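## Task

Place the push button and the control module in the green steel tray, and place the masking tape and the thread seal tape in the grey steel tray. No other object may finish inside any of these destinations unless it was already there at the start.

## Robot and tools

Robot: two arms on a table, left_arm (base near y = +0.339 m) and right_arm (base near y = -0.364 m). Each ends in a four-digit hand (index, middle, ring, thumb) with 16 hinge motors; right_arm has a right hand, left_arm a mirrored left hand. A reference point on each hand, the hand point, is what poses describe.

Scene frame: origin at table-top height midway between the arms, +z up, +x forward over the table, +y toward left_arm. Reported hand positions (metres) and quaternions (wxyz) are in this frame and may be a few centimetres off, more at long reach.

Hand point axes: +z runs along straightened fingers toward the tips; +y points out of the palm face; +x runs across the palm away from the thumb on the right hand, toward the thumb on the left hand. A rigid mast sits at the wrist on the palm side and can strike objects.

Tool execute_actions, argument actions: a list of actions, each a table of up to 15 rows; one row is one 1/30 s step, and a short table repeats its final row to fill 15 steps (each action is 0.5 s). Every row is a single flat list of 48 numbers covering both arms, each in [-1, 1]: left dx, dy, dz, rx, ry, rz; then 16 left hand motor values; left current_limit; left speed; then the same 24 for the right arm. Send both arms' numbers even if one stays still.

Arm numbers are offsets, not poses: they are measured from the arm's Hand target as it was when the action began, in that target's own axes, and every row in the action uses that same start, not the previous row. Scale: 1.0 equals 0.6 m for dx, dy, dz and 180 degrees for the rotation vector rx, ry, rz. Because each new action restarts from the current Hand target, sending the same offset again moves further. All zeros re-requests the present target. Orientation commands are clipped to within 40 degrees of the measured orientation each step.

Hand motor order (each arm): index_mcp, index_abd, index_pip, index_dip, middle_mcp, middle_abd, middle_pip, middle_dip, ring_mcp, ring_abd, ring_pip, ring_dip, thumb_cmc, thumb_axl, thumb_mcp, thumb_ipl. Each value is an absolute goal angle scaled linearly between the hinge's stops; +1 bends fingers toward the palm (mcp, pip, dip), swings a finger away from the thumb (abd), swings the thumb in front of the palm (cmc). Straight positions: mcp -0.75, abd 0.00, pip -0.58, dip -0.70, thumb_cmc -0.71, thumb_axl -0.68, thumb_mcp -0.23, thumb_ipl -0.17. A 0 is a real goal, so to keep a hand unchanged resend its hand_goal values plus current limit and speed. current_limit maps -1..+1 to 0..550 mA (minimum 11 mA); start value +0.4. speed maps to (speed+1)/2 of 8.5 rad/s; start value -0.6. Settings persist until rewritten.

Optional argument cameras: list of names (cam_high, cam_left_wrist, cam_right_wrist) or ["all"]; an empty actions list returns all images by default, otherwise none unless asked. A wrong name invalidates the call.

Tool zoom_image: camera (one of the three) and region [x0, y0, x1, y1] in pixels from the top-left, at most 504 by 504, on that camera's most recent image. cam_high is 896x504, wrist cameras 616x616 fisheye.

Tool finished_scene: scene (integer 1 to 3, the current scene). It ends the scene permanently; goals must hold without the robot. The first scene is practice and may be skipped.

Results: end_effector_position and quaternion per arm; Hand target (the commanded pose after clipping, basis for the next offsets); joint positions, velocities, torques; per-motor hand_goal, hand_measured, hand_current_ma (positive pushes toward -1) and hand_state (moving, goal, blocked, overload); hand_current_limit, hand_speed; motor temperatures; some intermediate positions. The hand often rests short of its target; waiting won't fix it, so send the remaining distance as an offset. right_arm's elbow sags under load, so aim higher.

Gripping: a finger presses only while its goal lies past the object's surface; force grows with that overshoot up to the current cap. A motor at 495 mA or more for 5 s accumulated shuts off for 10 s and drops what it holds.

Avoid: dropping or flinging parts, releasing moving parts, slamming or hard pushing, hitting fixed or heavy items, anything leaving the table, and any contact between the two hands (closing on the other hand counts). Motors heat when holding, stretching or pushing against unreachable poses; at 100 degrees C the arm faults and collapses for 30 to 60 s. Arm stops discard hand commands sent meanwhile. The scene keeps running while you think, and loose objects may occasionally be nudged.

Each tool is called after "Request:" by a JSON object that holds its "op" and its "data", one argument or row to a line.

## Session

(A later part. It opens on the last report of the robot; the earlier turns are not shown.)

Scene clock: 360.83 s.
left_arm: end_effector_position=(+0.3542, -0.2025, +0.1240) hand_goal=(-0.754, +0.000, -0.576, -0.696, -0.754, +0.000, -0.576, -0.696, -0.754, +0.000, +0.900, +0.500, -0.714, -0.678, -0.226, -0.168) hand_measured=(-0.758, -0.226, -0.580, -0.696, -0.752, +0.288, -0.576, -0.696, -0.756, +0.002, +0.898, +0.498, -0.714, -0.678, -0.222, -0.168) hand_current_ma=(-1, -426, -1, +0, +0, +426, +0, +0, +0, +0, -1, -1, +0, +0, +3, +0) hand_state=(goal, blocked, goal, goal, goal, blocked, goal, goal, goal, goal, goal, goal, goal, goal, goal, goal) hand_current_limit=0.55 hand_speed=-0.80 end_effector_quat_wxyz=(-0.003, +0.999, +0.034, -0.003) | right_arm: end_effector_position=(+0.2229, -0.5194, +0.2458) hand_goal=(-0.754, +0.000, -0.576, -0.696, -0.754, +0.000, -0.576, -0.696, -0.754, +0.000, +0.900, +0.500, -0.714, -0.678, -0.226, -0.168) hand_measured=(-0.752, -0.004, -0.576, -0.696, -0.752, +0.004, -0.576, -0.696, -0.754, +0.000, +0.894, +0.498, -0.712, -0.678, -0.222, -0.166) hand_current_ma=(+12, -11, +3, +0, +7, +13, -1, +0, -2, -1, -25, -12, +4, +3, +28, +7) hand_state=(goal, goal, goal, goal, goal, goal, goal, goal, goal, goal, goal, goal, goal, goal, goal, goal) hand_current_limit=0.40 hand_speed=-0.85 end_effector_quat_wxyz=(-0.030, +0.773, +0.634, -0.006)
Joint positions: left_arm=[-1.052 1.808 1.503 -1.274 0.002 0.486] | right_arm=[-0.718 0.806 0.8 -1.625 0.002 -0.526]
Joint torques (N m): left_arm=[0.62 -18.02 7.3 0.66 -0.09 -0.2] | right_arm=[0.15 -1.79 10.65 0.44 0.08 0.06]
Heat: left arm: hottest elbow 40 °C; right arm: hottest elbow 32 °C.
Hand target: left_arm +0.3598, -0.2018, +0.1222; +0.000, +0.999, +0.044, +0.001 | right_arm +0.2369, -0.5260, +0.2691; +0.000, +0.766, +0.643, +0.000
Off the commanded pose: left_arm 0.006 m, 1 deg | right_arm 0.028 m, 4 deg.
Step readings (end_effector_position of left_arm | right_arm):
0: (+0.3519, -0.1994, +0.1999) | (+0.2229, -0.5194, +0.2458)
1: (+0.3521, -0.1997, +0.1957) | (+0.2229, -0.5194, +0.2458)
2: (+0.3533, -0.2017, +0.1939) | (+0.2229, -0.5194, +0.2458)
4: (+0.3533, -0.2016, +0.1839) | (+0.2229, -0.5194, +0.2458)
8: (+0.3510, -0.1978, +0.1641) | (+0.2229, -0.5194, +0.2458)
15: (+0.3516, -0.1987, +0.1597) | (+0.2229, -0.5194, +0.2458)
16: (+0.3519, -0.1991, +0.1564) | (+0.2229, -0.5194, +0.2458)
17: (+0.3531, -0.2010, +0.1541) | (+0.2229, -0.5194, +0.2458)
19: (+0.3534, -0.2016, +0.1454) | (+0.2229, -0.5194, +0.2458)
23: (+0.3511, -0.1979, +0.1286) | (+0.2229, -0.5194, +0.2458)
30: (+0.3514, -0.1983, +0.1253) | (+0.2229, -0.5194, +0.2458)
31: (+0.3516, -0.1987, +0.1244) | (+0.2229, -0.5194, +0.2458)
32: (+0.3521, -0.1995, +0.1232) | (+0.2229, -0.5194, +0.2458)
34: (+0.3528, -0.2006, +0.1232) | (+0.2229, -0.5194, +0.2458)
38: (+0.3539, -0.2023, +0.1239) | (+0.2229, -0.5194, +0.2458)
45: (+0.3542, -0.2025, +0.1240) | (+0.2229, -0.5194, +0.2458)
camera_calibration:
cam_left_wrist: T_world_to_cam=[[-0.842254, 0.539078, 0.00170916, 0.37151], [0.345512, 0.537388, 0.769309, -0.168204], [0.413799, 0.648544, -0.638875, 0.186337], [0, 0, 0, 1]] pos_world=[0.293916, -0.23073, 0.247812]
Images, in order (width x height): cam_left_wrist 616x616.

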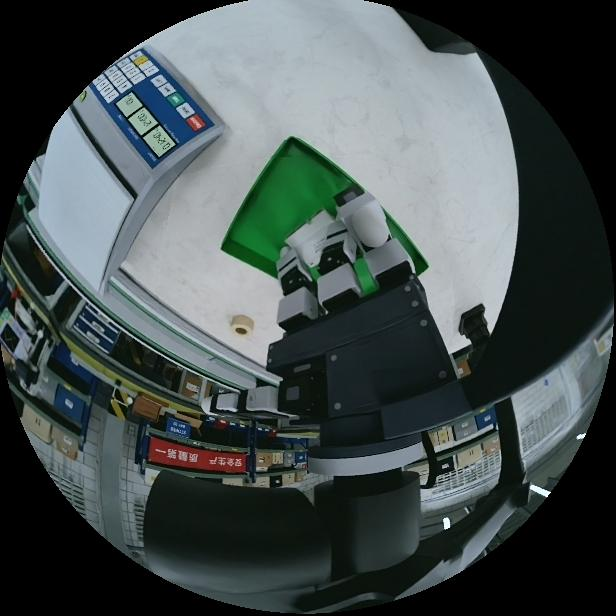

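Request:
{"op": "execute_actions", "data": {
  "actions": [
    [[0,0,0,0,0,0,-0.754,-0.30,-0.576,-0.696,-0.754,0.32,-0.576,-0.696,-0.754,0,0.9,0.5,-0.714,-0.678,-0.226,-0.168,0.4,-0.8,0,0,0,0,0,0,-0.754,0,-0.576,-0.696,-0.754,0,-0.576,-0.696,-0.754,0,0.9,0.5,-0.714,-0.678,-0.226,-0.168,0.4,-0.85]],
    [[0,0,0,0,0,0,-0.754,-0.34,-0.576,-0.696,-0.754,0.35,-0.576,-0.696,-0.754,0,0.9,0.5,-0.714,-0.678,-0.226,-0.168,0.4,-0.8,0,0,0,0,0,0,-0.754,0,-0.576,-0.696,-0.754,0,-0.576,-0.696,-0.754,0,0.9,0.5,-0.714,-0.678,-0.226,-0.168,0.4,-0.85]],
    [[0,0,-0.04,0,0,0,-0.754,-0.34,-0.576,-0.696,-0.754,0.35,-0.576,-0.696,-0.754,0,0.9,0.5,-0.714,-0.678,-0.226,-0.168,0.4,-0.8,0,0,0,0,0,0,-0.754,0,-0.576,-0.696,-0.754,0,-0.576,-0.696,-0.754,0,0.9,0.5,-0.714,-0.678,-0.226,-0.168,0.4,-0.85]]
  ],
  "cameras": ["all"]
}}

Scene clock: 377.70 s.
left_arm: end_effector_position=(+0.3496, -0.1952, +0.1196) hand_goal=(-0.754, -0.340, -0.576, -0.696, -0.754, +0.350, -0.576, -0.696, -0.754, +0.000, +0.900, +0.500, -0.714, -0.678, -0.226, -0.168) hand_measured=(-0.746, -0.344, -0.572, -0.696, -0.752, +0.344, -0.576, -0.696, -0.756, +0.002, +0.898, +0.498, -0.714, -0.678, -0.222, -0.168) hand_current_ma=(+5, -1, +1, +0, +0, -3, +0, +0, +0, +0, -1, -1, +0, +0, +3, +0) hand_state=(goal, goal, goal, goal, goal, goal, goal, goal, goal, goal, goal, goal, goal, goal, goal, goal) hand_current_limit=0.40 hand_speed=-0.80 end_effector_quat_wxyz=(-0.017, +0.999, +0.034, -0.011) | right_arm: end_effector_position=(+0.2229, -0.5194, +0.2458) hand_goal=(-0.754, +0.000, -0.576, -0.696, -0.754, +0.000, -0.576, -0.696, -0.754, +0.000, +0.900, +0.500, -0.714, -0.678, -0.226, -0.168) hand_measured=(-0.752, -0.004, -0.576, -0.696, -0.752, +0.004, -0.576, -0.696, -0.754, +0.000, +0.894, +0.498, -0.712, -0.678, -0.222, -0.166) hand_current_ma=(+12, -11, +3, +0, +7, +13, -1, +0, -2, -1, -25, -12, +4, +3, +28, +7) hand_state=(goal, goal, goal, goal, goal, goal, goal, goal, goal, goal, goal, goal, goal, goal, goal, goal) hand_current_limit=0.40 hand_speed=-0.85 end_effector_quat_wxyz=(-0.030, +0.773, +0.634, -0.006)
Joint positions: left_arm=[-1.052 1.808 1.497 -1.3 0.002 0.486] | right_arm=[-0.718 0.806 0.8 -1.625 0.002 -0.526]
Joint torques (N m): left_arm=[0.21 -19.72 10.18 -0.58 -0.08 -0.2] | right_arm=[0.09 -1.79 10.63 0.44 0.08 0.06]
Heat: left arm: hottest elbow 39 °C; right arm: hottest elbow 33 °C.
Hand target: left_arm +0.3597, -0.2018, +0.1463; +0.000, +0.999, +0.044, +0.001 | right_arm +0.2369, -0.5260, +0.2691; +0.000, +0.766, +0.643, +0.000
Off the commanded pose: left_arm 0.029 m, 3 deg | right_arm 0.028 m, 4 deg.
Step readings (end_effector_position of left_arm | right_arm):
0: (+0.3542, -0.2025, +0.1240) | (+0.2229, -0.5194, +0.2458)
1: (+0.3542, -0.2025, +0.1240) | (+0.2229, -0.5194, +0.2458)
2: (+0.3542, -0.2025, +0.1240) | (+0.2229, -0.5194, +0.2458)
4: (+0.3542, -0.2025, +0.1240) | (+0.2229, -0.5194, +0.2458)
8: (+0.3540, -0.2023, +0.1237) | (+0.2229, -0.5194, +0.2458)
15: (+0.3538, -0.2019, +0.1228) | (+0.2229, -0.5194, +0.2458)
16: (+0.3538, -0.2019, +0.1228) | (+0.2229, -0.5194, +0.2458)
17: (+0.3538, -0.2020, +0.1228) | (+0.2229, -0.5194, +0.2458)
19: (+0.3534, -0.2013, +0.1218) | (+0.2229, -0.5194, +0.2458)
23: (+0.3533, -0.2012, +0.1216) | (+0.2229, -0.5194, +0.2458)
30: (+0.3533, -0.2012, +0.1216) | (+0.2229, -0.5194, +0.2458)
31: (+0.3526, -0.2001, +0.1212) | (+0.2229, -0.5194, +0.2458)
32: (+0.3517, -0.1985, +0.1206) | (+0.2229, -0.5194, +0.2458)
34: (+0.3502, -0.1962, +0.1199) | (+0.2229, -0.5194, +0.2458)
38: (+0.3497, -0.1953, +0.1196) | (+0.2229, -0.5194, +0.2458)
45: (+0.3496, -0.1952, +0.1196) | (+0.2229, -0.5194, +0.2458)
camera_calibration:
cam_left_wrist: T_world_to_cam=[[-0.842008, 0.538614, 0.0302892, 0.360148], [0.358442, 0.516621, 0.777575, -0.176751], [0.403164, 0.665581, -0.628061, 0.186442], [0, 0, 0, 1]] pos_world=[0.291435, -0.22676, 0.243625]
cam_right_wrist: T_world_to_cam=[[0.451037, -0.886421, -0.104034, -0.496794], [-0.541234, -0.364339, 0.757841, -0.303334], [-0.70967, -0.285508, -0.644091, 0.288211], [0, 0, 0, 1]] pos_world=[0.264433, -0.468599, 0.363829]

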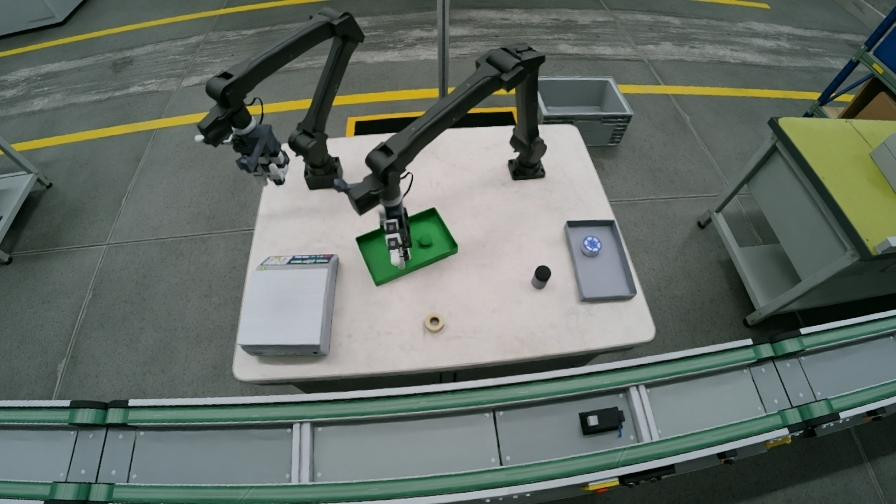

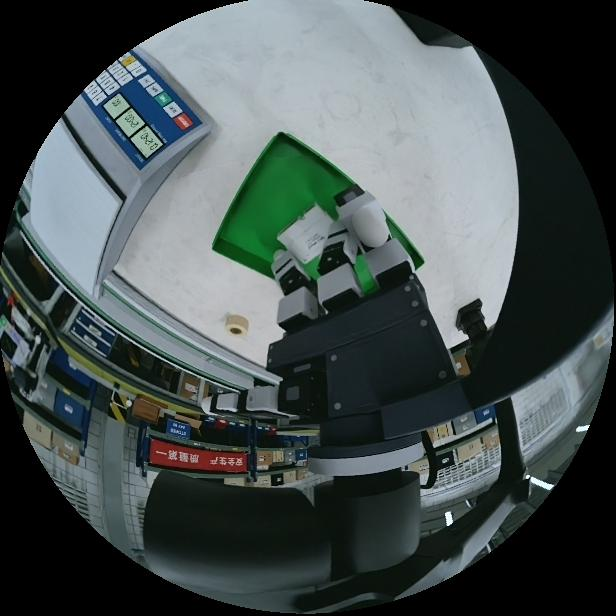

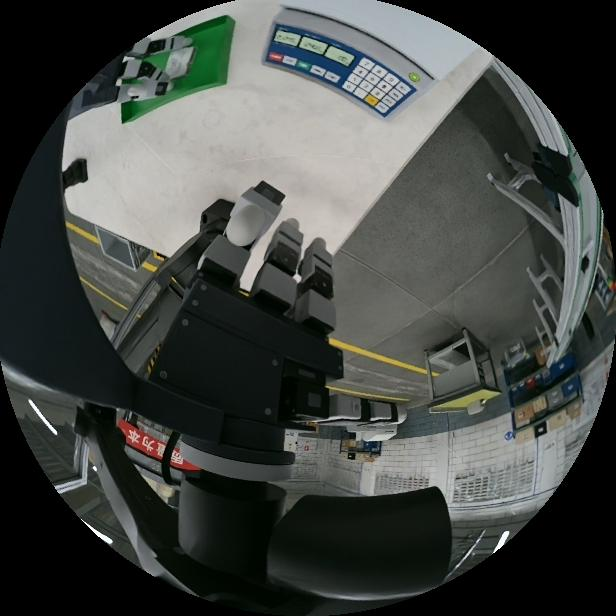

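Request:
{"op": "execute_actions", "data": {
  "actions": [
    [[0,0,-0.03,0,0,0,-0.754,-0.34,-0.576,-0.696,-0.754,0.35,-0.576,-0.696,-0.754,0,0.9,0.5,-0.714,-0.678,-0.226,-0.168,0.4,-0.8,0,0,0,0,0,0,-0.754,0,-0.576,-0.696,-0.754,0,-0.576,-0.696,-0.754,0,0.9,0.5,-0.714,-0.678,-0.226,-0.168,0.4,-0.85]],
    [[0,0,-0.05,0,0,0,-0.754,-0.34,-0.576,-0.696,-0.754,0.35,-0.576,-0.696,-0.754,0,0.9,0.5,-0.714,-0.678,-0.226,-0.168,0.4,-0.8,0,0,0,0,0,0,-0.754,0,-0.576,-0.696,-0.754,0,-0.576,-0.696,-0.754,0,0.9,0.5,-0.714,-0.678,-0.226,-0.168,0.4,-0.85]],
    [[0,0,-0.10,0,0,0,-0.754,-0.34,-0.576,-0.696,-0.754,0.35,-0.576,-0.696,-0.754,0,0.9,0.5,-0.714,-0.678,-0.226,-0.168,0.4,-0.8,0,0,0,0,0,0,-0.754,0,-0.576,-0.696,-0.754,0,-0.576,-0.696,-0.754,0,0.9,0.5,-0.714,-0.678,-0.226,-0.168,0.4,-0.85]]
  ],
  "cameras": ["all"]
}}

Request:
{"op": "zoom_image", "data": {
  "camera": "cam_high",
  "region": [320, 180, 480, 340]
}}

Scene clock: 384.60 s.
left_arm: end_effector_position=(+0.3501, -0.1961, +0.2319) hand_goal=(-0.754, -0.340, -0.576, -0.696, -0.754, +0.350, -0.576, -0.696, -0.754, +0.000, +0.900, +0.500, -0.714, -0.678, -0.226, -0.168) hand_measured=(-0.750, -0.340, -0.574, -0.696, -0.752, +0.344, -0.576, -0.696, -0.756, +0.002, +0.898, +0.498, -0.714, -0.678, -0.222, -0.168) hand_current_ma=(+1, +0, +1, +0, +1, -2, +0, +0, +0, +0, -1, -1, +0, +0, +3, +0) hand_state=(goal, goal, goal, goal, goal, goal, goal, goal, goal, goal, goal, goal, goal, goal, goal, goal) hand_current_limit=0.40 hand_speed=-0.80 end_effector_quat_wxyz=(-0.015, +0.999, +0.034, -0.010) | right_arm: end_effector_position=(+0.2229, -0.5194, +0.2458) hand_goal=(-0.754, +0.000, -0.576, -0.696, -0.754, +0.000, -0.576, -0.696, -0.754, +0.000, +0.900, +0.500, -0.714, -0.678, -0.226, -0.168) hand_measured=(-0.752, -0.004, -0.576, -0.696, -0.752, +0.004, -0.576, -0.696, -0.754, +0.000, +0.894, +0.498, -0.712, -0.678, -0.222, -0.166) hand_current_ma=(+12, -11, +3, +0, +7, +13, -1, +0, -2, -1, -25, -12, +4, +3, +28, +7) hand_state=(goal, goal, goal, goal, goal, goal, goal, goal, goal, goal, goal, goal, goal, goal, goal, goal) hand_current_limit=0.40 hand_speed=-0.85 end_effector_quat_wxyz=(-0.030, +0.773, +0.634, -0.006)
Joint positions: left_arm=[-1.052 1.758 1.727 -1.576 0.002 0.486] | right_arm=[-0.718 0.806 0.8 -1.625 0.002 -0.526]
Joint torques (N m): left_arm=[0.32 -17.14 10.71 -0.35 -0.07 -0.21] | right_arm=[0.09 -1.79 10.62 0.46 0.08 0.07]
Heat: left arm: hottest elbow 39 °C; right arm: hottest elbow 33 °C.
Hand target: left_arm +0.3596, -0.2017, +0.2540; +0.000, +0.999, +0.044, +0.000 | right_arm +0.2369, -0.5260, +0.2691; +0.000, +0.766, +0.643, +0.000
Off the commanded pose: left_arm 0.025 m, 2 deg | right_arm 0.028 m, 4 deg.
Step readings (end_effector_position of left_arm | right_arm):
0: (+0.3496, -0.1952, +0.1196) | (+0.2229, -0.5194, +0.2458)
1: (+0.3488, -0.1939, +0.1199) | (+0.2229, -0.5194, +0.2458)
2: (+0.3480, -0.1925, +0.1205) | (+0.2229, -0.5194, +0.2458)
4: (+0.3460, -0.1893, +0.1214) | (+0.2229, -0.5194, +0.2458)
8: (+0.3447, -0.1873, +0.1237) | (+0.2229, -0.5194, +0.2458)
15: (+0.3446, -0.1871, +0.1243) | (+0.2229, -0.5194, +0.2458)
16: (+0.3441, -0.1862, +0.1265) | (+0.2229, -0.5194, +0.2458)
17: (+0.3433, -0.1850, +0.1291) | (+0.2229, -0.5194, +0.2458)
19: (+0.3429, -0.1843, +0.1373) | (+0.2229, -0.5194, +0.2458)
23: (+0.3463, -0.1899, +0.1574) | (+0.2229, -0.5194, +0.2458)
30: (+0.3480, -0.1927, +0.1663) | (+0.2229, -0.5194, +0.2458)
31: (+0.3468, -0.1907, +0.1697) | (+0.2229, -0.5194, +0.2458)
32: (+0.3453, -0.1882, +0.1732) | (+0.2229, -0.5194, +0.2458)
34: (+0.3441, -0.1863, +0.1866) | (+0.2229, -0.5194, +0.2458)
38: (+0.3491, -0.1943, +0.2197) | (+0.2229, -0.5194, +0.2458)
45: (+0.3502, -0.1961, +0.2326) | (+0.2229, -0.5194, +0.2458)
camera_calibration:
cam_left_wrist: T_world_to_cam=[[-0.842041, 0.53871, 0.0275449, 0.358357], [0.357183, 0.51858, 0.776849, -0.262886], [0.404213, 0.663977, -0.629084, 0.256837], [0, 0, 0, 1]] pos_world=[0.291833, -0.227257, 0.355924]
cam_right_wrist: T_world_to_cam=[[0.451037, -0.886421, -0.104034, -0.496794], [-0.541234, -0.364339, 0.757841, -0.303334], [-0.70967, -0.285508, -0.644091, 0.288211], [0, 0, 0, 1]] pos_world=[0.264433, -0.468599, 0.363829]

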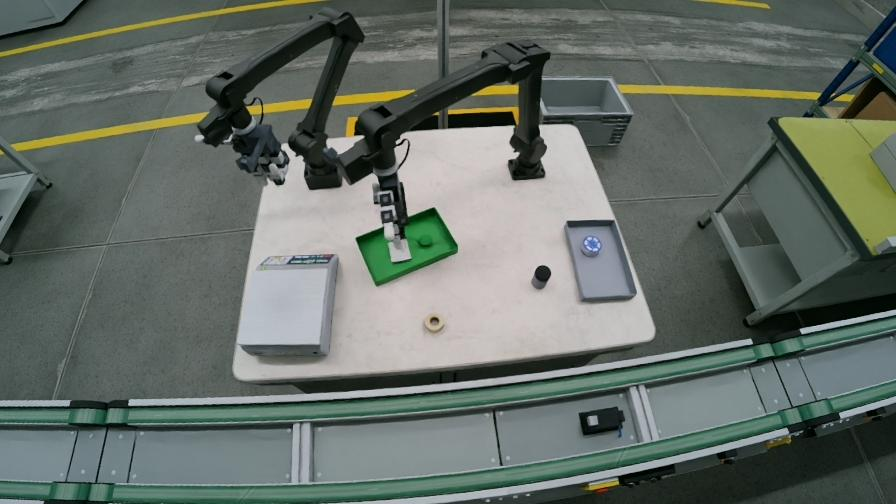

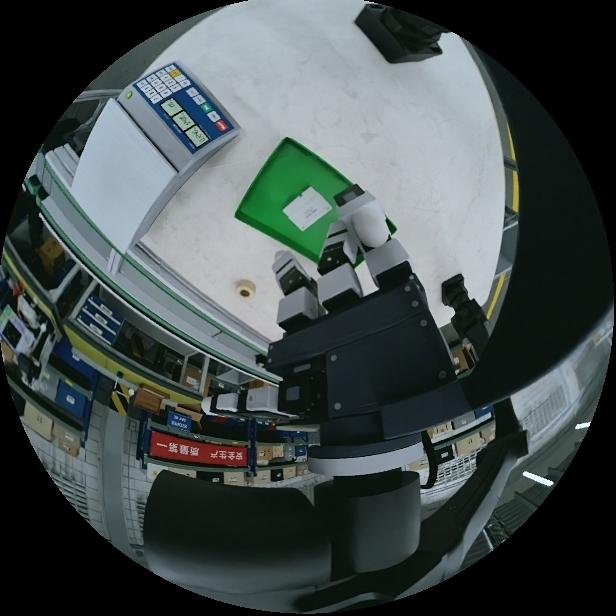

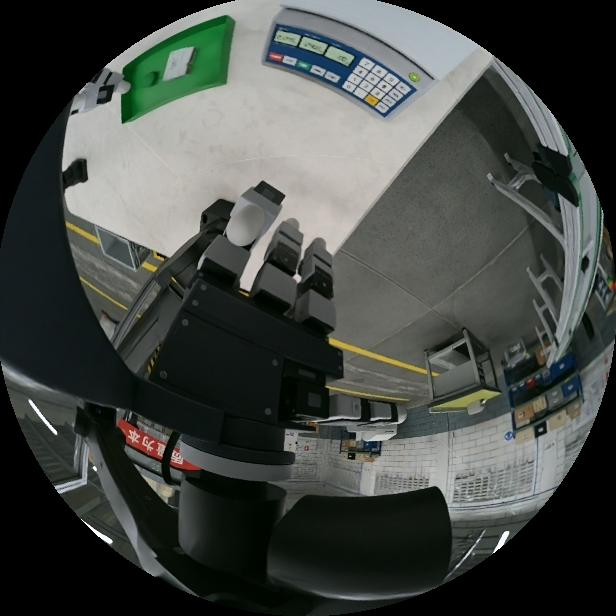

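Scaled by 3.150 from the camera's 896x504 image, which has a finer 1280x720 frame.

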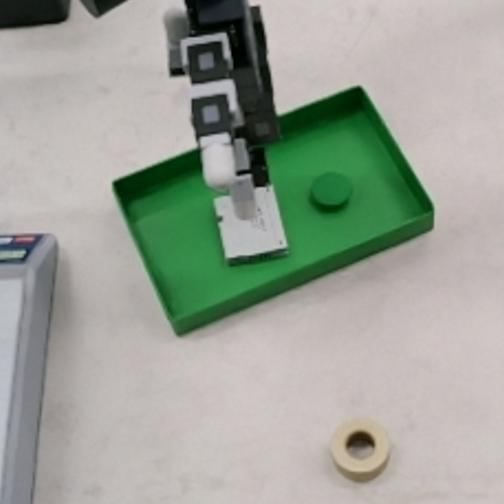

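Request:
{"op": "execute_actions", "data": {
  "actions": [
    [[0.11,-0.04,0,0,0,0.065,-0.754,-0.30,-0.576,-0.696,-0.754,0.30,-0.576,-0.696,-0.754,0,0.9,0.5,-0.714,-0.678,-0.226,-0.168,0.4,-0.8,0,0,0,0,0,0,-0.754,0,-0.576,-0.696,-0.754,0,-0.576,-0.696,-0.754,0,0.9,0.5,-0.714,-0.678,-0.226,-0.168,0.4,-0.85]],
    [[0.12,-0.065,0,0,0,0.065,-0.754,-0.30,-0.576,-0.696,-0.754,0.30,-0.576,-0.696,-0.754,0,0.9,0.5,-0.714,-0.678,-0.226,-0.168,0.4,-0.8,0,0,0,0,0,0,-0.754,0,-0.576,-0.696,-0.754,0,-0.576,-0.696,-0.754,0,0.9,0.5,-0.714,-0.678,-0.226,-0.168,0.4,-0.85]],
    [[0.10,-0.095,0,0,0,0.064,-0.754,-0.30,-0.576,-0.696,-0.754,0.30,-0.576,-0.696,-0.754,0,0.9,0.5,-0.714,-0.678,-0.226,-0.168,0.4,-0.8,0,0,0,0,0,0,-0.754,0,-0.576,-0.696,-0.754,0,-0.576,-0.696,-0.754,0,0.9,0.5,-0.714,-0.678,-0.226,-0.168,0.4,-0.85]]
  ],
  "cameras": ["cam_left_wrist"]
}}

Request:
{"op": "zoom_image", "data": {
  "camera": "cam_left_wrist",
  "region": [200, 130, 440, 370]
}}

Scene clock: 395.67 s.
left_arm: end_effector_position=(+0.5674, -0.1029, +0.2264) hand_goal=(-0.754, -0.300, -0.576, -0.696, -0.754, +0.300, -0.576, -0.696, -0.754, +0.000, +0.900, +0.500, -0.714, -0.678, -0.226, -0.168) hand_measured=(-0.752, -0.298, -0.574, -0.696, -0.752, +0.300, -0.576, -0.696, -0.754, +0.002, +0.898, +0.498, -0.714, -0.678, -0.222, -0.168) hand_current_ma=(+1, +0, +0, +0, +1, +0, +0, +0, +0, +0, -1, -1, +0, +0, +3, +0) hand_state=(goal, goal, goal, goal, goal, goal, goal, goal, goal, goal, goal, goal, goal, goal, goal, goal) hand_current_limit=0.40 hand_speed=-0.80 end_effector_quat_wxyz=(+0.004, +0.969, -0.247, +0.004) | right_arm: end_effector_position=(+0.2229, -0.5194, +0.2458) hand_goal=(-0.754, +0.000, -0.576, -0.696, -0.754, +0.000, -0.576, -0.696, -0.754, +0.000, +0.900, +0.500, -0.714, -0.678, -0.226, -0.168) hand_measured=(-0.752, -0.004, -0.576, -0.696, -0.752, +0.004, -0.576, -0.696, -0.754, +0.000, +0.894, +0.498, -0.712, -0.678, -0.222, -0.166) hand_current_ma=(+12, -11, +3, +0, +7, +13, -1, +0, -2, -1, -25, -12, +4, +3, +28, +7) hand_state=(goal, goal, goal, goal, goal, goal, goal, goal, goal, goal, goal, goal, goal, goal, goal, goal) hand_current_limit=0.40 hand_speed=-0.85 end_effector_quat_wxyz=(-0.030, +0.773, +0.634, -0.006)
Joint positions: left_arm=[-0.612 2.096 2.213 -1.678 0.006 1.493] | right_arm=[-0.718 0.806 0.8 -1.625 0.002 -0.526]
Joint torques (N m): left_arm=[0.79 -24.29 11.3 -0.29 0.26 0.13] | right_arm=[0.03 -1.79 10.59 0.44 0.08 0.07]
Heat: left arm: hottest elbow 39 °C; right arm: hottest elbow 33 °C.
Hand target: left_arm +0.5740, -0.1064, +0.2542; +0.000, +0.966, -0.258, +0.000 | right_arm +0.2369, -0.5260, +0.2691; +0.000, +0.766, +0.643, +0.000
Off the commanded pose: left_arm 0.029 m, 1 deg | right_arm 0.028 m, 4 deg.
joint sent to its limit (left arm) — joint 4 (wrist pitch), lower limit. The joint targets are off in orientation, not in position.
Step readings (end_effector_position of left_arm | right_arm):
0: (+0.3501, -0.1961, +0.2319) | (+0.2229, -0.5194, +0.2458)
1: (+0.3542, -0.1932, +0.2319) | (+0.2229, -0.5194, +0.2458)
2: (+0.3559, -0.1919, +0.2322) | (+0.2229, -0.5194, +0.2458)
4: (+0.3788, -0.1804, +0.2329) | (+0.2229, -0.5194, +0.2458)
8: (+0.4304, -0.1531, +0.2325) | (+0.2229, -0.5194, +0.2458)
15: (+0.4291, -0.1521, +0.2264) | (+0.2229, -0.5194, +0.2458)
16: (+0.4305, -0.1517, +0.2274) | (+0.2229, -0.5194, +0.2458)
17: (+0.4300, -0.1557, +0.2302) | (+0.2229, -0.5194, +0.2458)
19: (+0.4516, -0.1571, +0.2370) | (+0.2229, -0.5194, +0.2458)
23: (+0.4998, -0.1364, +0.2387) | (+0.2229, -0.5194, +0.2458)
30: (+0.5081, -0.1208, +0.2231) | (+0.2229, -0.5194, +0.2458)
31: (+0.5105, -0.1192, +0.2244) | (+0.2229, -0.5194, +0.2458)
32: (+0.5123, -0.1232, +0.2279) | (+0.2229, -0.5194, +0.2458)
34: (+0.5341, -0.1273, +0.2369) | (+0.2229, -0.5194, +0.2458)
38: (+0.5693, -0.1077, +0.2372) | (+0.2229, -0.5194, +0.2458)
45: (+0.5820, -0.0870, +0.2262) | (+0.2229, -0.5194, +0.2458)
camera_calibration:
cam_left_wrist: T_world_to_cam=[[-0.420287, 0.90721, -0.0181464, 0.300225], [0.574457, 0.281505, 0.768605, -0.53028], [0.702394, 0.312611, -0.639466, -0.099332], [0, 0, 0, 1]] pos_world=[0.500574, -0.0920382, 0.349505]
Images, in order (width x height): cam_left_wrist 616x616.

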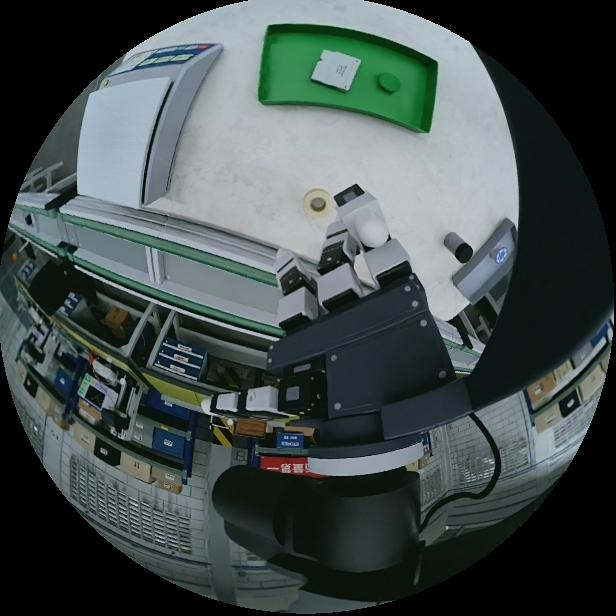

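Scaled by 2.100 from the camera's 616x616 image, which has a finer 880x880 frame.

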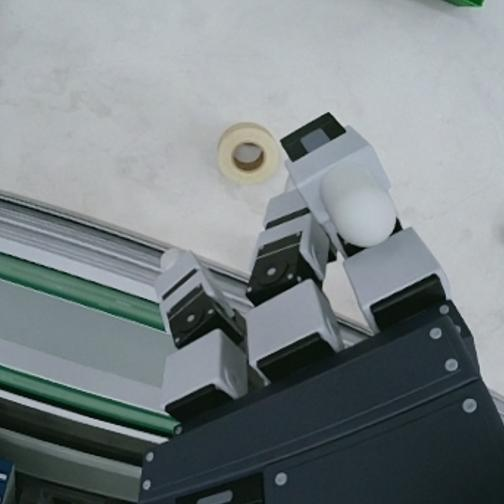

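Request:
{"op": "execute_actions", "data": {
  "actions": [
    [[-0.018,0.001,0.08,0,0,0,-0.754,-0.30,-0.576,-0.696,-0.754,0.30,-0.576,-0.696,-0.754,0,0.9,0.5,-0.714,-0.678,-0.226,-0.168,0.4,-0.8,0,0,0,0,0,0,-0.754,0,-0.576,-0.696,-0.754,0,-0.576,-0.696,-0.754,0,0.9,0.5,-0.714,-0.678,-0.226,-0.168,0.4,-0.85]],
    [[0,0,0.08,0,0,0,-0.754,-0.30,-0.576,-0.696,-0.754,0.30,-0.576,-0.696,-0.754,0,0.9,0.5,-0.714,-0.678,-0.226,-0.168,0.4,-0.8,0,0,0,0,0,0,-0.754,0,-0.576,-0.696,-0.754,0,-0.576,-0.696,-0.754,0,0.9,0.5,-0.714,-0.678,-0.226,-0.168,0.4,-0.85]]
  ],
  "cameras": ["cam_left_wrist"]
}}

Request:
{"op": "zoom_image", "data": {
  "camera": "cam_left_wrist",
  "region": [220, 150, 420, 350]
}}

Scene clock: 403.47 s.
left_arm: end_effector_position=(+0.5613, -0.0981, +0.1417) hand_goal=(-0.754, -0.300, -0.576, -0.696, -0.754, +0.300, -0.576, -0.696, -0.754, +0.000, +0.900, +0.500, -0.714, -0.678, -0.226, -0.168) hand_measured=(-0.752, -0.298, -0.574, -0.696, -0.752, +0.300, -0.576, -0.696, -0.754, +0.002, +0.898, +0.498, -0.714, -0.678, -0.222, -0.168) hand_current_ma=(+1, +0, +0, +0, +1, +0, +0, +0, +0, +0, -1, -1, +0, +0, +3, +0) hand_state=(goal, goal, goal, goal, goal, goal, goal, goal, goal, goal, goal, goal, goal, goal, goal, goal) hand_current_limit=0.40 hand_speed=-0.80 end_effector_quat_wxyz=(-0.005, +0.968, -0.249, -0.020) | right_arm: end_effector_position=(+0.2229, -0.5194, +0.2458) hand_goal=(-0.754, +0.000, -0.576, -0.696, -0.754, +0.000, -0.576, -0.696, -0.754, +0.000, +0.900, +0.500, -0.714, -0.678, -0.226, -0.168) hand_measured=(-0.752, -0.004, -0.576, -0.696, -0.752, +0.004, -0.576, -0.696, -0.754, +0.000, +0.894, +0.498, -0.712, -0.678, -0.222, -0.166) hand_current_ma=(+12, -11, +3, +0, +7, +13, -1, +0, -2, -1, -25, -12, +4, +3, +28, +7) hand_state=(goal, goal, goal, goal, goal, goal, goal, goal, goal, goal, goal, goal, goal, goal, goal, goal) hand_current_limit=0.40 hand_speed=-0.85 end_effector_quat_wxyz=(-0.030, +0.773, +0.634, -0.006)
Joint positions: left_arm=[-0.612 2.111 2.02 -1.521 0.002 1.499] | right_arm=[-0.718 0.806 0.8 -1.625 0.002 -0.526]
Joint torques (N m): left_arm=[-0.21 -25.35 8.53 0.46 0.01 0.09] | right_arm=[0.03 -1.79 10.63 0.46 0.08 0.06]
Motor temperatures (°C): left_arm=[24 33 41 25 26 26] | right_arm=[25 26 33 24 24 26]
Heat: left arm: hottest elbow 41 °C; right arm: hottest elbow 33 °C.
Hand target: left_arm +0.5646, -0.1015, +0.1582; +0.000, +0.966, -0.258, +0.000 | right_arm +0.2369, -0.5260, +0.2691; +0.000, +0.766, +0.643, +0.000
Off the commanded pose: left_arm 0.017 m, 3 deg | right_arm 0.028 m, 4 deg.
Step readings (end_effector_position of left_arm | right_arm):
0: (+0.5676, -0.1027, +0.2264) | (+0.2229, -0.5194, +0.2458)
1: (+0.5672, -0.1023, +0.2228) | (+0.2229, -0.5194, +0.2458)
2: (+0.5671, -0.1021, +0.2207) | (+0.2229, -0.5194, +0.2458)
4: (+0.5647, -0.1005, +0.2132) | (+0.2229, -0.5194, +0.2458)
8: (+0.5619, -0.0986, +0.1993) | (+0.2229, -0.5194, +0.2458)
15: (+0.5626, -0.0991, +0.1965) | (+0.2229, -0.5194, +0.2458)
16: (+0.5629, -0.0992, +0.1899) | (+0.2229, -0.5194, +0.2458)
17: (+0.5641, -0.1000, +0.1871) | (+0.2229, -0.5194, +0.2458)
19: (+0.5639, -0.0998, +0.1727) | (+0.2229, -0.5194, +0.2458)
23: (+0.5604, -0.0975, +0.1486) | (+0.2229, -0.5194, +0.2458)
30: (+0.5611, -0.0980, +0.1417) | (+0.2229, -0.5194, +0.2458)
camera_calibration:
cam_left_wrist: T_world_to_cam=[[-0.415187, 0.90933, 0.0271682, 0.282616], [0.60742, 0.25486, 0.752388, -0.481793], [0.677245, 0.328884, -0.65816, -0.13235], [0, 0, 0, 1]] pos_world=[0.499622, -0.0906734, 0.26771]
Images, in order (width x height): cam_left_wrist 616x616.

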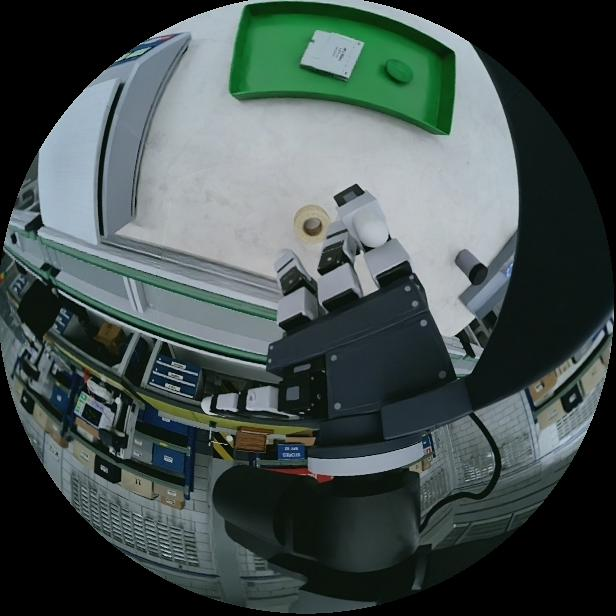

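Scaled by 2.520 from the camera's 616x616 image, which has a finer 880x880 frame.

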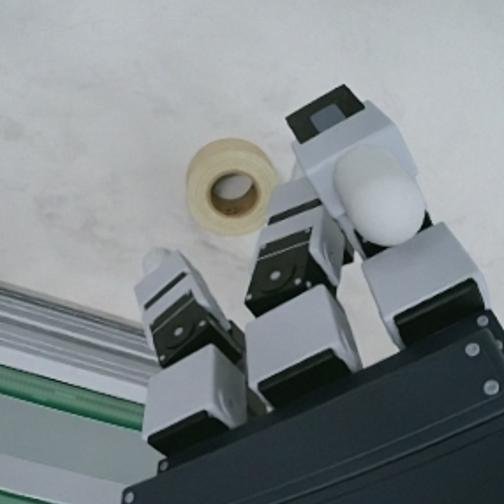

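Request:
{"op": "execute_actions", "data": {
  "actions": [
    [[0,0,0.02,0,0,0,-0.754,-0.30,-0.576,-0.696,-0.754,0.30,-0.576,-0.696,-0.754,0,0.9,0.5,-0.714,-0.678,-0.226,-0.168,0.4,-0.8,0,0,0,0,0,0,-0.754,0,-0.576,-0.696,-0.754,0,-0.576,-0.696,-0.754,0,0.9,0.5,-0.714,-0.678,-0.226,-0.168,0.4,-0.85]]
  ],
  "cameras": ["cam_left_wrist"]
}}

Request:
{"op": "zoom_image", "data": {
  "camera": "cam_left_wrist",
  "region": [220, 150, 420, 350]
}}

Scene clock: 407.17 s.
left_arm: end_effector_position=(+0.5624, -0.0988, +0.1348) hand_goal=(-0.754, -0.300, -0.576, -0.696, -0.754, +0.300, -0.576, -0.696, -0.754, +0.000, +0.900, +0.500, -0.714, -0.678, -0.226, -0.168) hand_measured=(-0.752, -0.298, -0.574, -0.696, -0.752, +0.300, -0.576, -0.696, -0.754, +0.002, +0.898, +0.498, -0.714, -0.678, -0.222, -0.168) hand_current_ma=(+1, +0, +0, +0, +1, +0, +0, +0, +0, +0, -1, -1, +0, +0, +3, +0) hand_state=(goal, goal, goal, goal, goal, goal, goal, goal, goal, goal, goal, goal, goal, goal, goal, goal) hand_current_limit=0.40 hand_speed=-0.80 end_effector_quat_wxyz=(-0.004, +0.968, -0.249, -0.016) | right_arm: end_effector_position=(+0.2229, -0.5194, +0.2458) hand_goal=(-0.754, +0.000, -0.576, -0.696, -0.754, +0.000, -0.576, -0.696, -0.754, +0.000, +0.900, +0.500, -0.714, -0.678, -0.226, -0.168) hand_measured=(-0.752, -0.004, -0.576, -0.696, -0.752, +0.004, -0.576, -0.696, -0.754, +0.000, +0.894, +0.498, -0.712, -0.678, -0.222, -0.166) hand_current_ma=(+12, -11, +3, +0, +7, +13, -1, +0, -2, -1, -25, -12, +4, +3, +28, +7) hand_state=(goal, goal, goal, goal, goal, goal, goal, goal, goal, goal, goal, goal, goal, goal, goal, goal) hand_current_limit=0.40 hand_speed=-0.85 end_effector_quat_wxyz=(-0.030, +0.773, +0.634, -0.006)
Joint positions: left_arm=[-0.612 2.11 2.001 -1.494 0.002 1.499] | right_arm=[-0.718 0.806 0.8 -1.625 0.002 -0.526]
Joint torques (N m): left_arm=[0.09 -25.29 7.94 0.54 0 0.11] | right_arm=[0.15 -1.73 10.62 0.46 0.08 0.06]
Heat: left arm: hottest elbow 40 °C; right arm: hottest elbow 34 °C.
Hand target: left_arm +0.5646, -0.1015, +0.1463; +0.000, +0.966, -0.258, +0.001 | right_arm +0.2369, -0.5260, +0.2691; +0.000, +0.766, +0.643, +0.000
Off the commanded pose: left_arm 0.012 m, 2 deg | right_arm 0.028 m, 4 deg.
Step readings (end_effector_position of left_arm | right_arm):
0: (+0.5613, -0.0981, +0.1417) | (+0.2229, -0.5194, +0.2458)
1: (+0.5616, -0.0983, +0.1407) | (+0.2229, -0.5194, +0.2458)
2: (+0.5624, -0.0989, +0.1397) | (+0.2229, -0.5194, +0.2458)
4: (+0.5636, -0.0996, +0.1380) | (+0.2229, -0.5194, +0.2458)
8: (+0.5624, -0.0988, +0.1348) | (+0.2229, -0.5194, +0.2458)
15: (+0.5624, -0.0988, +0.1348) | (+0.2229, -0.5194, +0.2458)
camera_calibration:
cam_left_wrist: T_world_to_cam=[[-0.415318, 0.909461, 0.0198034, 0.285066], [0.601853, 0.25839, 0.75565, -0.474114], [0.682117, 0.325753, -0.654676, -0.140847], [0, 0, 0, 1]] pos_world=[0.499814, -0.0908682, 0.26041]
Images, in order (width x height): cam_left_wrist 616x616.

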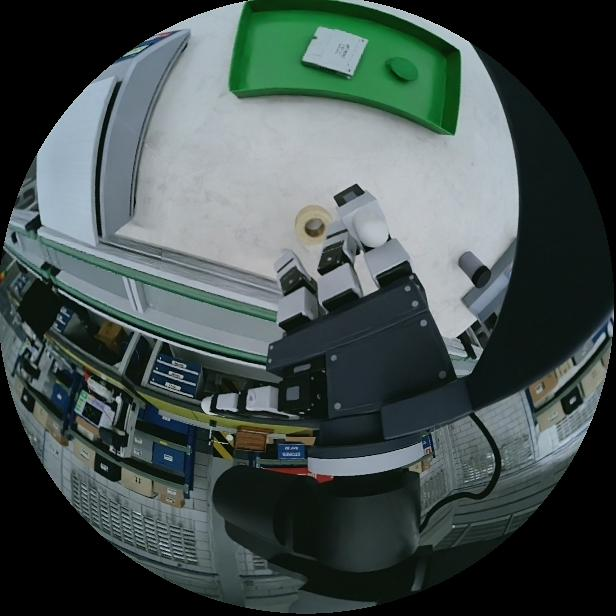

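Scaled by 2.520 from the camera's 616x616 image, which has a finer 880x880 frame.

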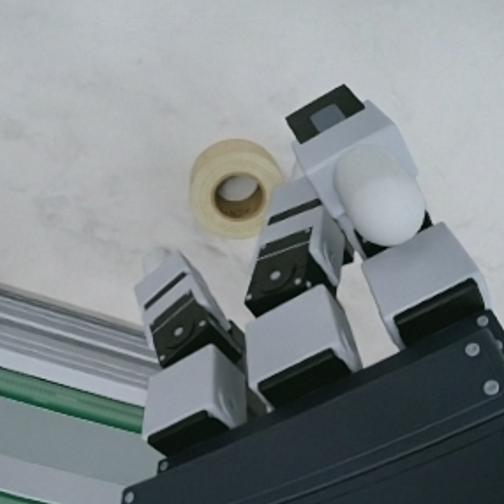

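Request:
{"op": "execute_actions", "data": {
  "actions": [
    [[-0.014,0.007,0.025,0,0,0,-0.754,-0.30,-0.576,-0.696,-0.754,0.30,-0.576,-0.696,-0.754,0,0.9,0.5,-0.714,-0.678,-0.226,-0.168,0.4,-0.8,0,0,0,0,0,0,-0.754,0,-0.576,-0.696,-0.754,0,-0.576,-0.696,-0.754,0,0.9,0.5,-0.714,-0.678,-0.226,-0.168,0.4,-0.85]]
  ],
  "cameras": ["cam_left_wrist"]
}}

Request:
{"op": "zoom_image", "data": {
  "camera": "cam_left_wrist",
  "region": [220, 150, 420, 350]
}}

Scene clock: 414.50 s.
left_arm: end_effector_position=(+0.5569, -0.0965, +0.1251) hand_goal=(-0.754, -0.300, -0.576, -0.696, -0.754, +0.300, -0.576, -0.696, -0.754, +0.000, +0.900, +0.500, -0.714, -0.678, -0.226, -0.168) hand_measured=(-0.752, -0.302, -0.574, -0.696, -0.752, +0.300, -0.576, -0.696, -0.754, +0.002, +0.898, +0.498, -0.714, -0.678, -0.220, -0.168) hand_current_ma=(+1, -1, +0, +0, +1, +0, +0, +0, +0, +0, -1, -1, +0, +0, +3, +0) hand_state=(goal, goal, goal, goal, goal, goal, goal, goal, goal, goal, goal, goal, goal, goal, goal, goal) hand_current_limit=0.40 hand_speed=-0.80 end_effector_quat_wxyz=(-0.002, +0.968, -0.250, -0.010) | right_arm: end_effector_position=(+0.2229, -0.5194, +0.2458) hand_goal=(-0.754, +0.000, -0.576, -0.696, -0.754, +0.000, -0.576, -0.696, -0.754, +0.000, +0.900, +0.500, -0.714, -0.678, -0.226, -0.168) hand_measured=(-0.752, -0.004, -0.576, -0.696, -0.752, +0.004, -0.576, -0.696, -0.754, +0.000, +0.894, +0.498, -0.712, -0.678, -0.222, -0.166) hand_current_ma=(+12, -11, +3, +0, +7, +13, -1, +0, -2, -1, -25, -12, +4, +3, +28, +7) hand_state=(goal, goal, goal, goal, goal, goal, goal, goal, goal, goal, goal, goal, goal, goal, goal, goal) hand_current_limit=0.40 hand_speed=-0.85 end_effector_quat_wxyz=(-0.030, +0.773, +0.634, -0.006)
Joint positions: left_arm=[-0.614 2.087 1.936 -1.44 0.002 1.499] | right_arm=[-0.718 0.806 0.8 -1.625 0.002 -0.526]
Joint torques (N m): left_arm=[-0.62 -23.88 7.6 0.43 0.03 0.03] | right_arm=[0.15 -1.79 10.61 0.47 0.08 0.06]
Heat: left arm: hottest elbow 40 °C; right arm: hottest elbow 34 °C.
Hand target: left_arm +0.5552, -0.1010, +0.1314; +0.000, +0.966, -0.258, +0.001 | right_arm +0.2369, -0.5260, +0.2691; +0.000, +0.766, +0.643, +0.000
Off the commanded pose: left_arm 0.008 m, 2 deg | right_arm 0.028 m, 4 deg.
Step readings (end_effector_position of left_arm | right_arm):
0: (+0.5624, -0.0988, +0.1348) | (+0.2229, -0.5194, +0.2458)
1: (+0.5615, -0.0986, +0.1312) | (+0.2229, -0.5194, +0.2458)
2: (+0.5610, -0.0986, +0.1302) | (+0.2229, -0.5194, +0.2458)
4: (+0.5577, -0.0970, +0.1238) | (+0.2229, -0.5194, +0.2458)
8: (+0.5570, -0.0966, +0.1261) | (+0.2229, -0.5194, +0.2458)
15: (+0.5569, -0.0965, +0.1251) | (+0.2229, -0.5194, +0.2458)
camera_calibration:
cam_left_wrist: T_world_to_cam=[[-0.414068, 0.910197, 0.00947742, 0.281508], [0.594492, 0.262533, 0.760037, -0.460098], [0.689295, 0.320341, -0.649811, -0.14945], [0, 0, 0, 1]] pos_world=[0.493103, -0.0875611, 0.249909]
Images, in order (width x height): cam_left_wrist 616x616.

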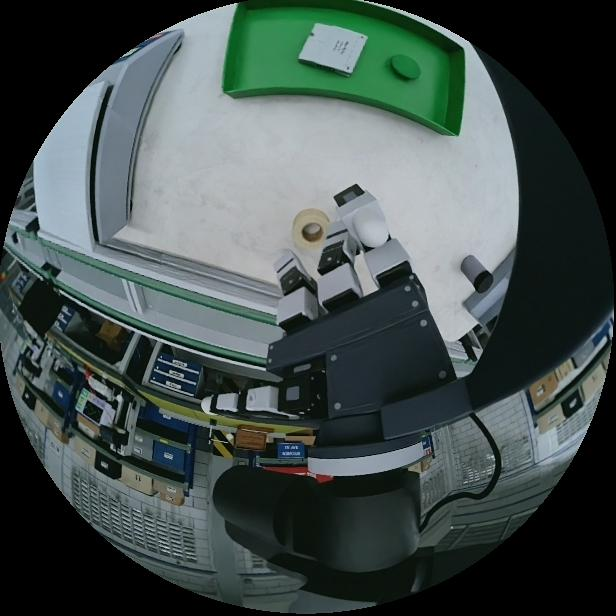

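Scaled by 2.520 from the camera's 616x616 image, which has a finer 880x880 frame.

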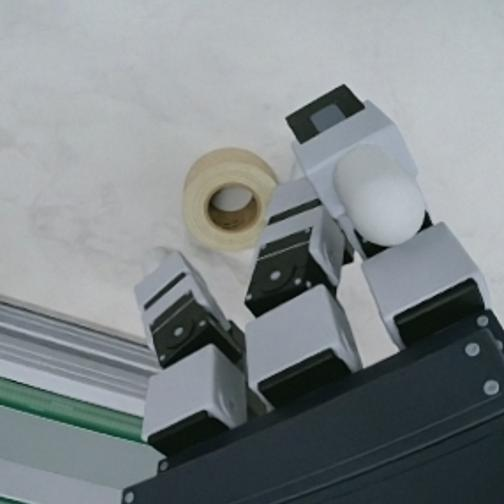

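Request:
{"op": "execute_actions", "data": {
  "actions": [
    [[0,0.007,0.015,0,0,0,-0.754,-0.30,-0.576,-0.696,-0.754,0.30,-0.576,-0.696,-0.754,0,0.9,0.5,-0.714,-0.678,-0.226,-0.168,0.4,-0.8,0,0,0,0,0,0,-0.754,0,-0.576,-0.696,-0.754,0,-0.576,-0.696,-0.754,0,0.9,0.5,-0.714,-0.678,-0.226,-0.168,0.4,-0.85]]
  ],
  "cameras": ["cam_left_wrist"]
}}

Request:
{"op": "zoom_image", "data": {
  "camera": "cam_left_wrist",
  "region": [220, 150, 420, 350]
}}

Scene clock: 420.03 s.
left_arm: end_effector_position=(+0.5550, -0.0987, +0.1236) hand_goal=(-0.754, -0.300, -0.576, -0.696, -0.754, +0.300, -0.576, -0.696, -0.754, +0.000, +0.900, +0.500, -0.714, -0.678, -0.226, -0.168) hand_measured=(-0.762, -0.296, -0.580, -0.698, -0.752, +0.300, -0.576, -0.696, -0.754, +0.002, +0.898, +0.498, -0.714, -0.678, -0.220, -0.168) hand_current_ma=(-4, +1, -1, +0, +1, +0, +0, +0, +0, +0, -1, -1, +0, +0, +3, +0) hand_state=(goal, goal, goal, goal, goal, goal, goal, goal, goal, goal, goal, goal, goal, goal, goal, goal) hand_current_limit=0.40 hand_speed=-0.80 end_effector_quat_wxyz=(-0.002, +0.968, -0.252, -0.007) | right_arm: end_effector_position=(+0.2229, -0.5194, +0.2458) hand_goal=(-0.754, +0.000, -0.576, -0.696, -0.754, +0.000, -0.576, -0.696, -0.754, +0.000, +0.900, +0.500, -0.714, -0.678, -0.226, -0.168) hand_measured=(-0.752, -0.004, -0.576, -0.696, -0.752, +0.004, -0.576, -0.696, -0.754, +0.000, +0.894, +0.498, -0.712, -0.678, -0.222, -0.166) hand_current_ma=(+12, -11, +3, +0, +7, +13, -1, +0, -2, -1, -25, -12, +4, +3, +28, +7) hand_state=(goal, goal, goal, goal, goal, goal, goal, goal, goal, goal, goal, goal, goal, goal, goal, goal) hand_current_limit=0.40 hand_speed=-0.85 end_effector_quat_wxyz=(-0.030, +0.773, +0.634, -0.006)
Joint positions: left_arm=[-0.618 2.083 1.926 -1.427 0.001 1.499] | right_arm=[-0.718 0.806 0.8 -1.625 0.002 -0.526]
Joint torques (N m): left_arm=[-0.62 -23.3 7.24 0.85 0.06 -0.04] | right_arm=[0.15 -1.73 10.63 0.46 0.09 0.06]
Heat: left arm: hottest elbow 40 °C; right arm: hottest elbow 34 °C.
Hand target: left_arm +0.5531, -0.1046, +0.1224; +0.000, +0.966, -0.258, +0.001 | right_arm +0.2369, -0.5260, +0.2691; +0.000, +0.766, +0.643, +0.000
Off the commanded pose: left_arm 0.006 m, 1 deg | right_arm 0.028 m, 4 deg.
Step readings (end_effector_position of left_arm | right_arm):
0: (+0.5569, -0.0965, +0.1251) | (+0.2229, -0.5194, +0.2458)
1: (+0.5565, -0.0968, +0.1239) | (+0.2229, -0.5194, +0.2458)
2: (+0.5565, -0.0969, +0.1235) | (+0.2229, -0.5194, +0.2458)
4: (+0.5558, -0.0975, +0.1237) | (+0.2229, -0.5194, +0.2458)
8: (+0.5552, -0.0985, +0.1236) | (+0.2229, -0.5194, +0.2458)
15: (+0.5550, -0.0987, +0.1236) | (+0.2229, -0.5194, +0.2458)
camera_calibration:
cam_left_wrist: T_world_to_cam=[[-0.409982, 0.91208, 0.00492465, 0.281195], [0.591295, 0.26167, 0.762823, -0.455963], [0.694467, 0.315656, -0.646588, -0.152067], [0, 0, 0, 1]] pos_world=[0.490499, -0.0891594, 0.248109]
Images, in order (width x height): cam_left_wrist 616x616.

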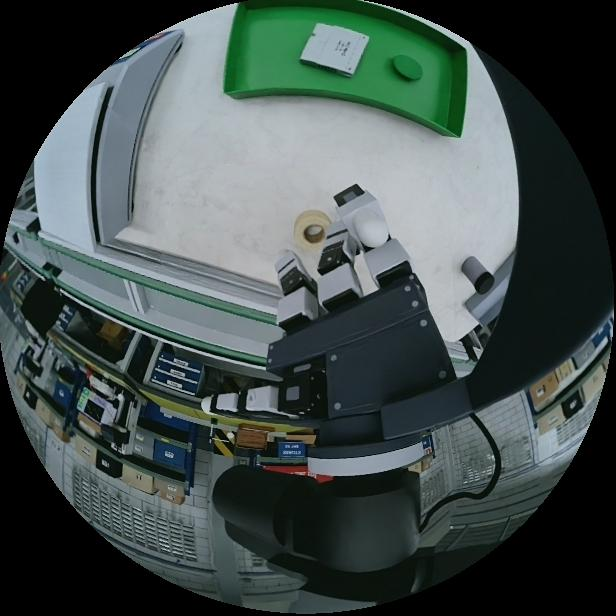

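Scaled by 2.520 from the camera's 616x616 image, which has a finer 880x880 frame.

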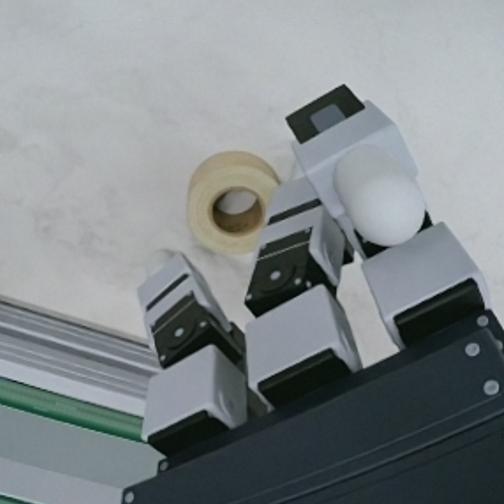

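Request:
{"op": "execute_actions", "data": {
  "actions": [
    [[0,0,0,0,0,0,-0.754,-0.2,-0.576,-0.696,-0.754,0.2,-0.576,-0.696,-0.754,0,0.9,0.5,-0.714,-0.678,-0.226,-0.168,0.4,-0.8,0,0,0,0,0,0,-0.754,0,-0.576,-0.696,-0.754,0,-0.576,-0.696,-0.754,0,0.9,0.5,-0.714,-0.678,-0.226,-0.168,0.4,-0.85]],
    [[0,0,0,0,0,0,-0.754,-0.05,-0.576,-0.696,-0.754,0.05,-0.576,-0.696,-0.754,0,0.9,0.5,-0.714,-0.678,-0.226,-0.168,0.4,-0.8,0,0,0,0,0,0,-0.754,0,-0.576,-0.696,-0.754,0,-0.576,-0.696,-0.754,0,0.9,0.5,-0.714,-0.678,-0.226,-0.168,0.4,-0.85]],
    [[0,0,0,0,0,0,-0.754,0.1,-0.576,-0.696,-0.754,-0.1,-0.576,-0.696,-0.754,0,0.9,0.5,-0.714,-0.678,-0.226,-0.168,0.5,-0.8,0,0,0,0,0,0,-0.754,0,-0.576,-0.696,-0.754,0,-0.576,-0.696,-0.754,0,0.9,0.5,-0.714,-0.678,-0.226,-0.168,0.4,-0.85]]
  ],
  "cameras": ["cam_left_wrist"]
}}

Request:
{"op": "zoom_image", "data": {
  "camera": "cam_left_wrist",
  "region": [220, 150, 420, 350]
}}

Scene clock: 427.27 s.
left_arm: end_effector_position=(+0.5585, -0.1010, +0.1255) hand_goal=(-0.754, +0.100, -0.576, -0.696, -0.754, -0.100, -0.576, -0.696, -0.754, +0.000, +0.900, +0.500, -0.714, -0.678, -0.226, -0.168) hand_measured=(-0.760, -0.134, -0.580, -0.698, -0.752, +0.122, -0.576, -0.696, -0.754, +0.002, +0.898, +0.498, -0.714, -0.678, -0.220, -0.168) hand_current_ma=(-4, -412, -2, +0, +0, +412, +0, +0, +0, +0, -1, -1, +0, +0, +3, +0) hand_state=(goal, blocked, goal, goal, goal, blocked, goal, goal, goal, goal, goal, goal, goal, goal, goal, goal) hand_current_limit=0.50 hand_speed=-0.80 end_effector_quat_wxyz=(+0.001, +0.968, -0.253, +0.002) | right_arm: end_effector_position=(+0.2229, -0.5194, +0.2458) hand_goal=(-0.754, +0.000, -0.576, -0.696, -0.754, +0.000, -0.576, -0.696, -0.754, +0.000, +0.900, +0.500, -0.714, -0.678, -0.226, -0.168) hand_measured=(-0.752, -0.004, -0.576, -0.696, -0.752, +0.004, -0.576, -0.696, -0.754, +0.000, +0.894, +0.498, -0.712, -0.678, -0.222, -0.166) hand_current_ma=(+12, -11, +3, +0, +7, +13, -1, +0, -2, -1, -25, -12, +4, +3, +28, +7) hand_state=(goal, goal, goal, goal, goal, goal, goal, goal, goal, goal, goal, goal, goal, goal, goal, goal) hand_current_limit=0.40 hand_speed=-0.85 end_effector_quat_wxyz=(-0.030, +0.773, +0.634, -0.006)
Joint positions: left_arm=[-0.619 2.081 1.926 -1.41 0 1.499] | right_arm=[-0.718 0.806 0.8 -1.625 0.002 -0.526]
Joint torques (N m): left_arm=[-0.56 -22.89 7.17 0.23 0.1 -0.04] | right_arm=[0.21 -1.73 10.62 0.44 0.08 0.06]
Heat: left arm: hottest elbow 40 °C; right arm: hottest elbow 34 °C.
Hand target: left_arm +0.5531, -0.1046, +0.1224; +0.000, +0.966, -0.258, +0.001 | right_arm +0.2369, -0.5260, +0.2691; +0.000, +0.766, +0.643, +0.000
Off the commanded pose: left_arm 0.007 m, 1 deg | right_arm 0.028 m, 4 deg.
Step readings (end_effector_position of left_arm | right_arm):
0: (+0.5550, -0.0987, +0.1236) | (+0.2229, -0.5194, +0.2458)
1: (+0.5551, -0.0987, +0.1236) | (+0.2229, -0.5194, +0.2458)
2: (+0.5555, -0.0990, +0.1237) | (+0.2229, -0.5194, +0.2458)
4: (+0.5570, -0.0998, +0.1238) | (+0.2229, -0.5194, +0.2458)
8: (+0.5582, -0.1006, +0.1242) | (+0.2229, -0.5194, +0.2458)
15: (+0.5582, -0.1006, +0.1242) | (+0.2229, -0.5194, +0.2458)
16: (+0.5582, -0.1006, +0.1242) | (+0.2229, -0.5194, +0.2458)
17: (+0.5582, -0.1005, +0.1242) | (+0.2229, -0.5194, +0.2458)
19: (+0.5583, -0.1006, +0.1244) | (+0.2229, -0.5194, +0.2458)
23: (+0.5583, -0.1009, +0.1254) | (+0.2229, -0.5194, +0.2458)
30: (+0.5583, -0.1009, +0.1254) | (+0.2229, -0.5194, +0.2458)
31: (+0.5583, -0.1009, +0.1254) | (+0.2229, -0.5194, +0.2458)
32: (+0.5584, -0.1010, +0.1254) | (+0.2229, -0.5194, +0.2458)
34: (+0.5585, -0.1010, +0.1255) | (+0.2229, -0.5194, +0.2458)
38: (+0.5585, -0.1010, +0.1255) | (+0.2229, -0.5194, +0.2458)
45: (+0.5585, -0.1010, +0.1255) | (+0.2229, -0.5194, +0.2458)
camera_calibration:
cam_left_wrist: T_world_to_cam=[[-0.409534, 0.912235, -0.0104648, 0.286373], [0.578738, 0.268649, 0.769994, -0.451928], [0.705226, 0.309283, -0.637966, -0.160308], [0, 0, 0, 1]] pos_world=[0.491881, -0.090249, 0.248708]
Images, in order (width x height): cam_left_wrist 616x616.

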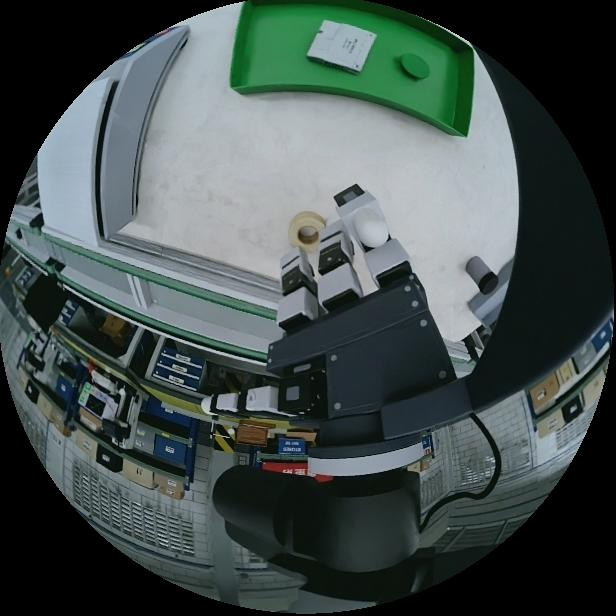

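Scaled by 2.520 from the camera's 616x616 image, which has a finer 880x880 frame.

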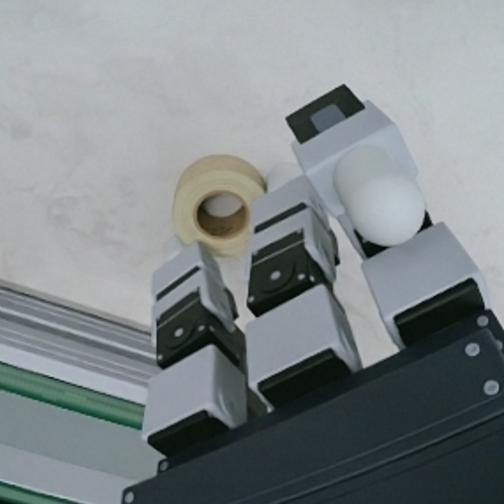

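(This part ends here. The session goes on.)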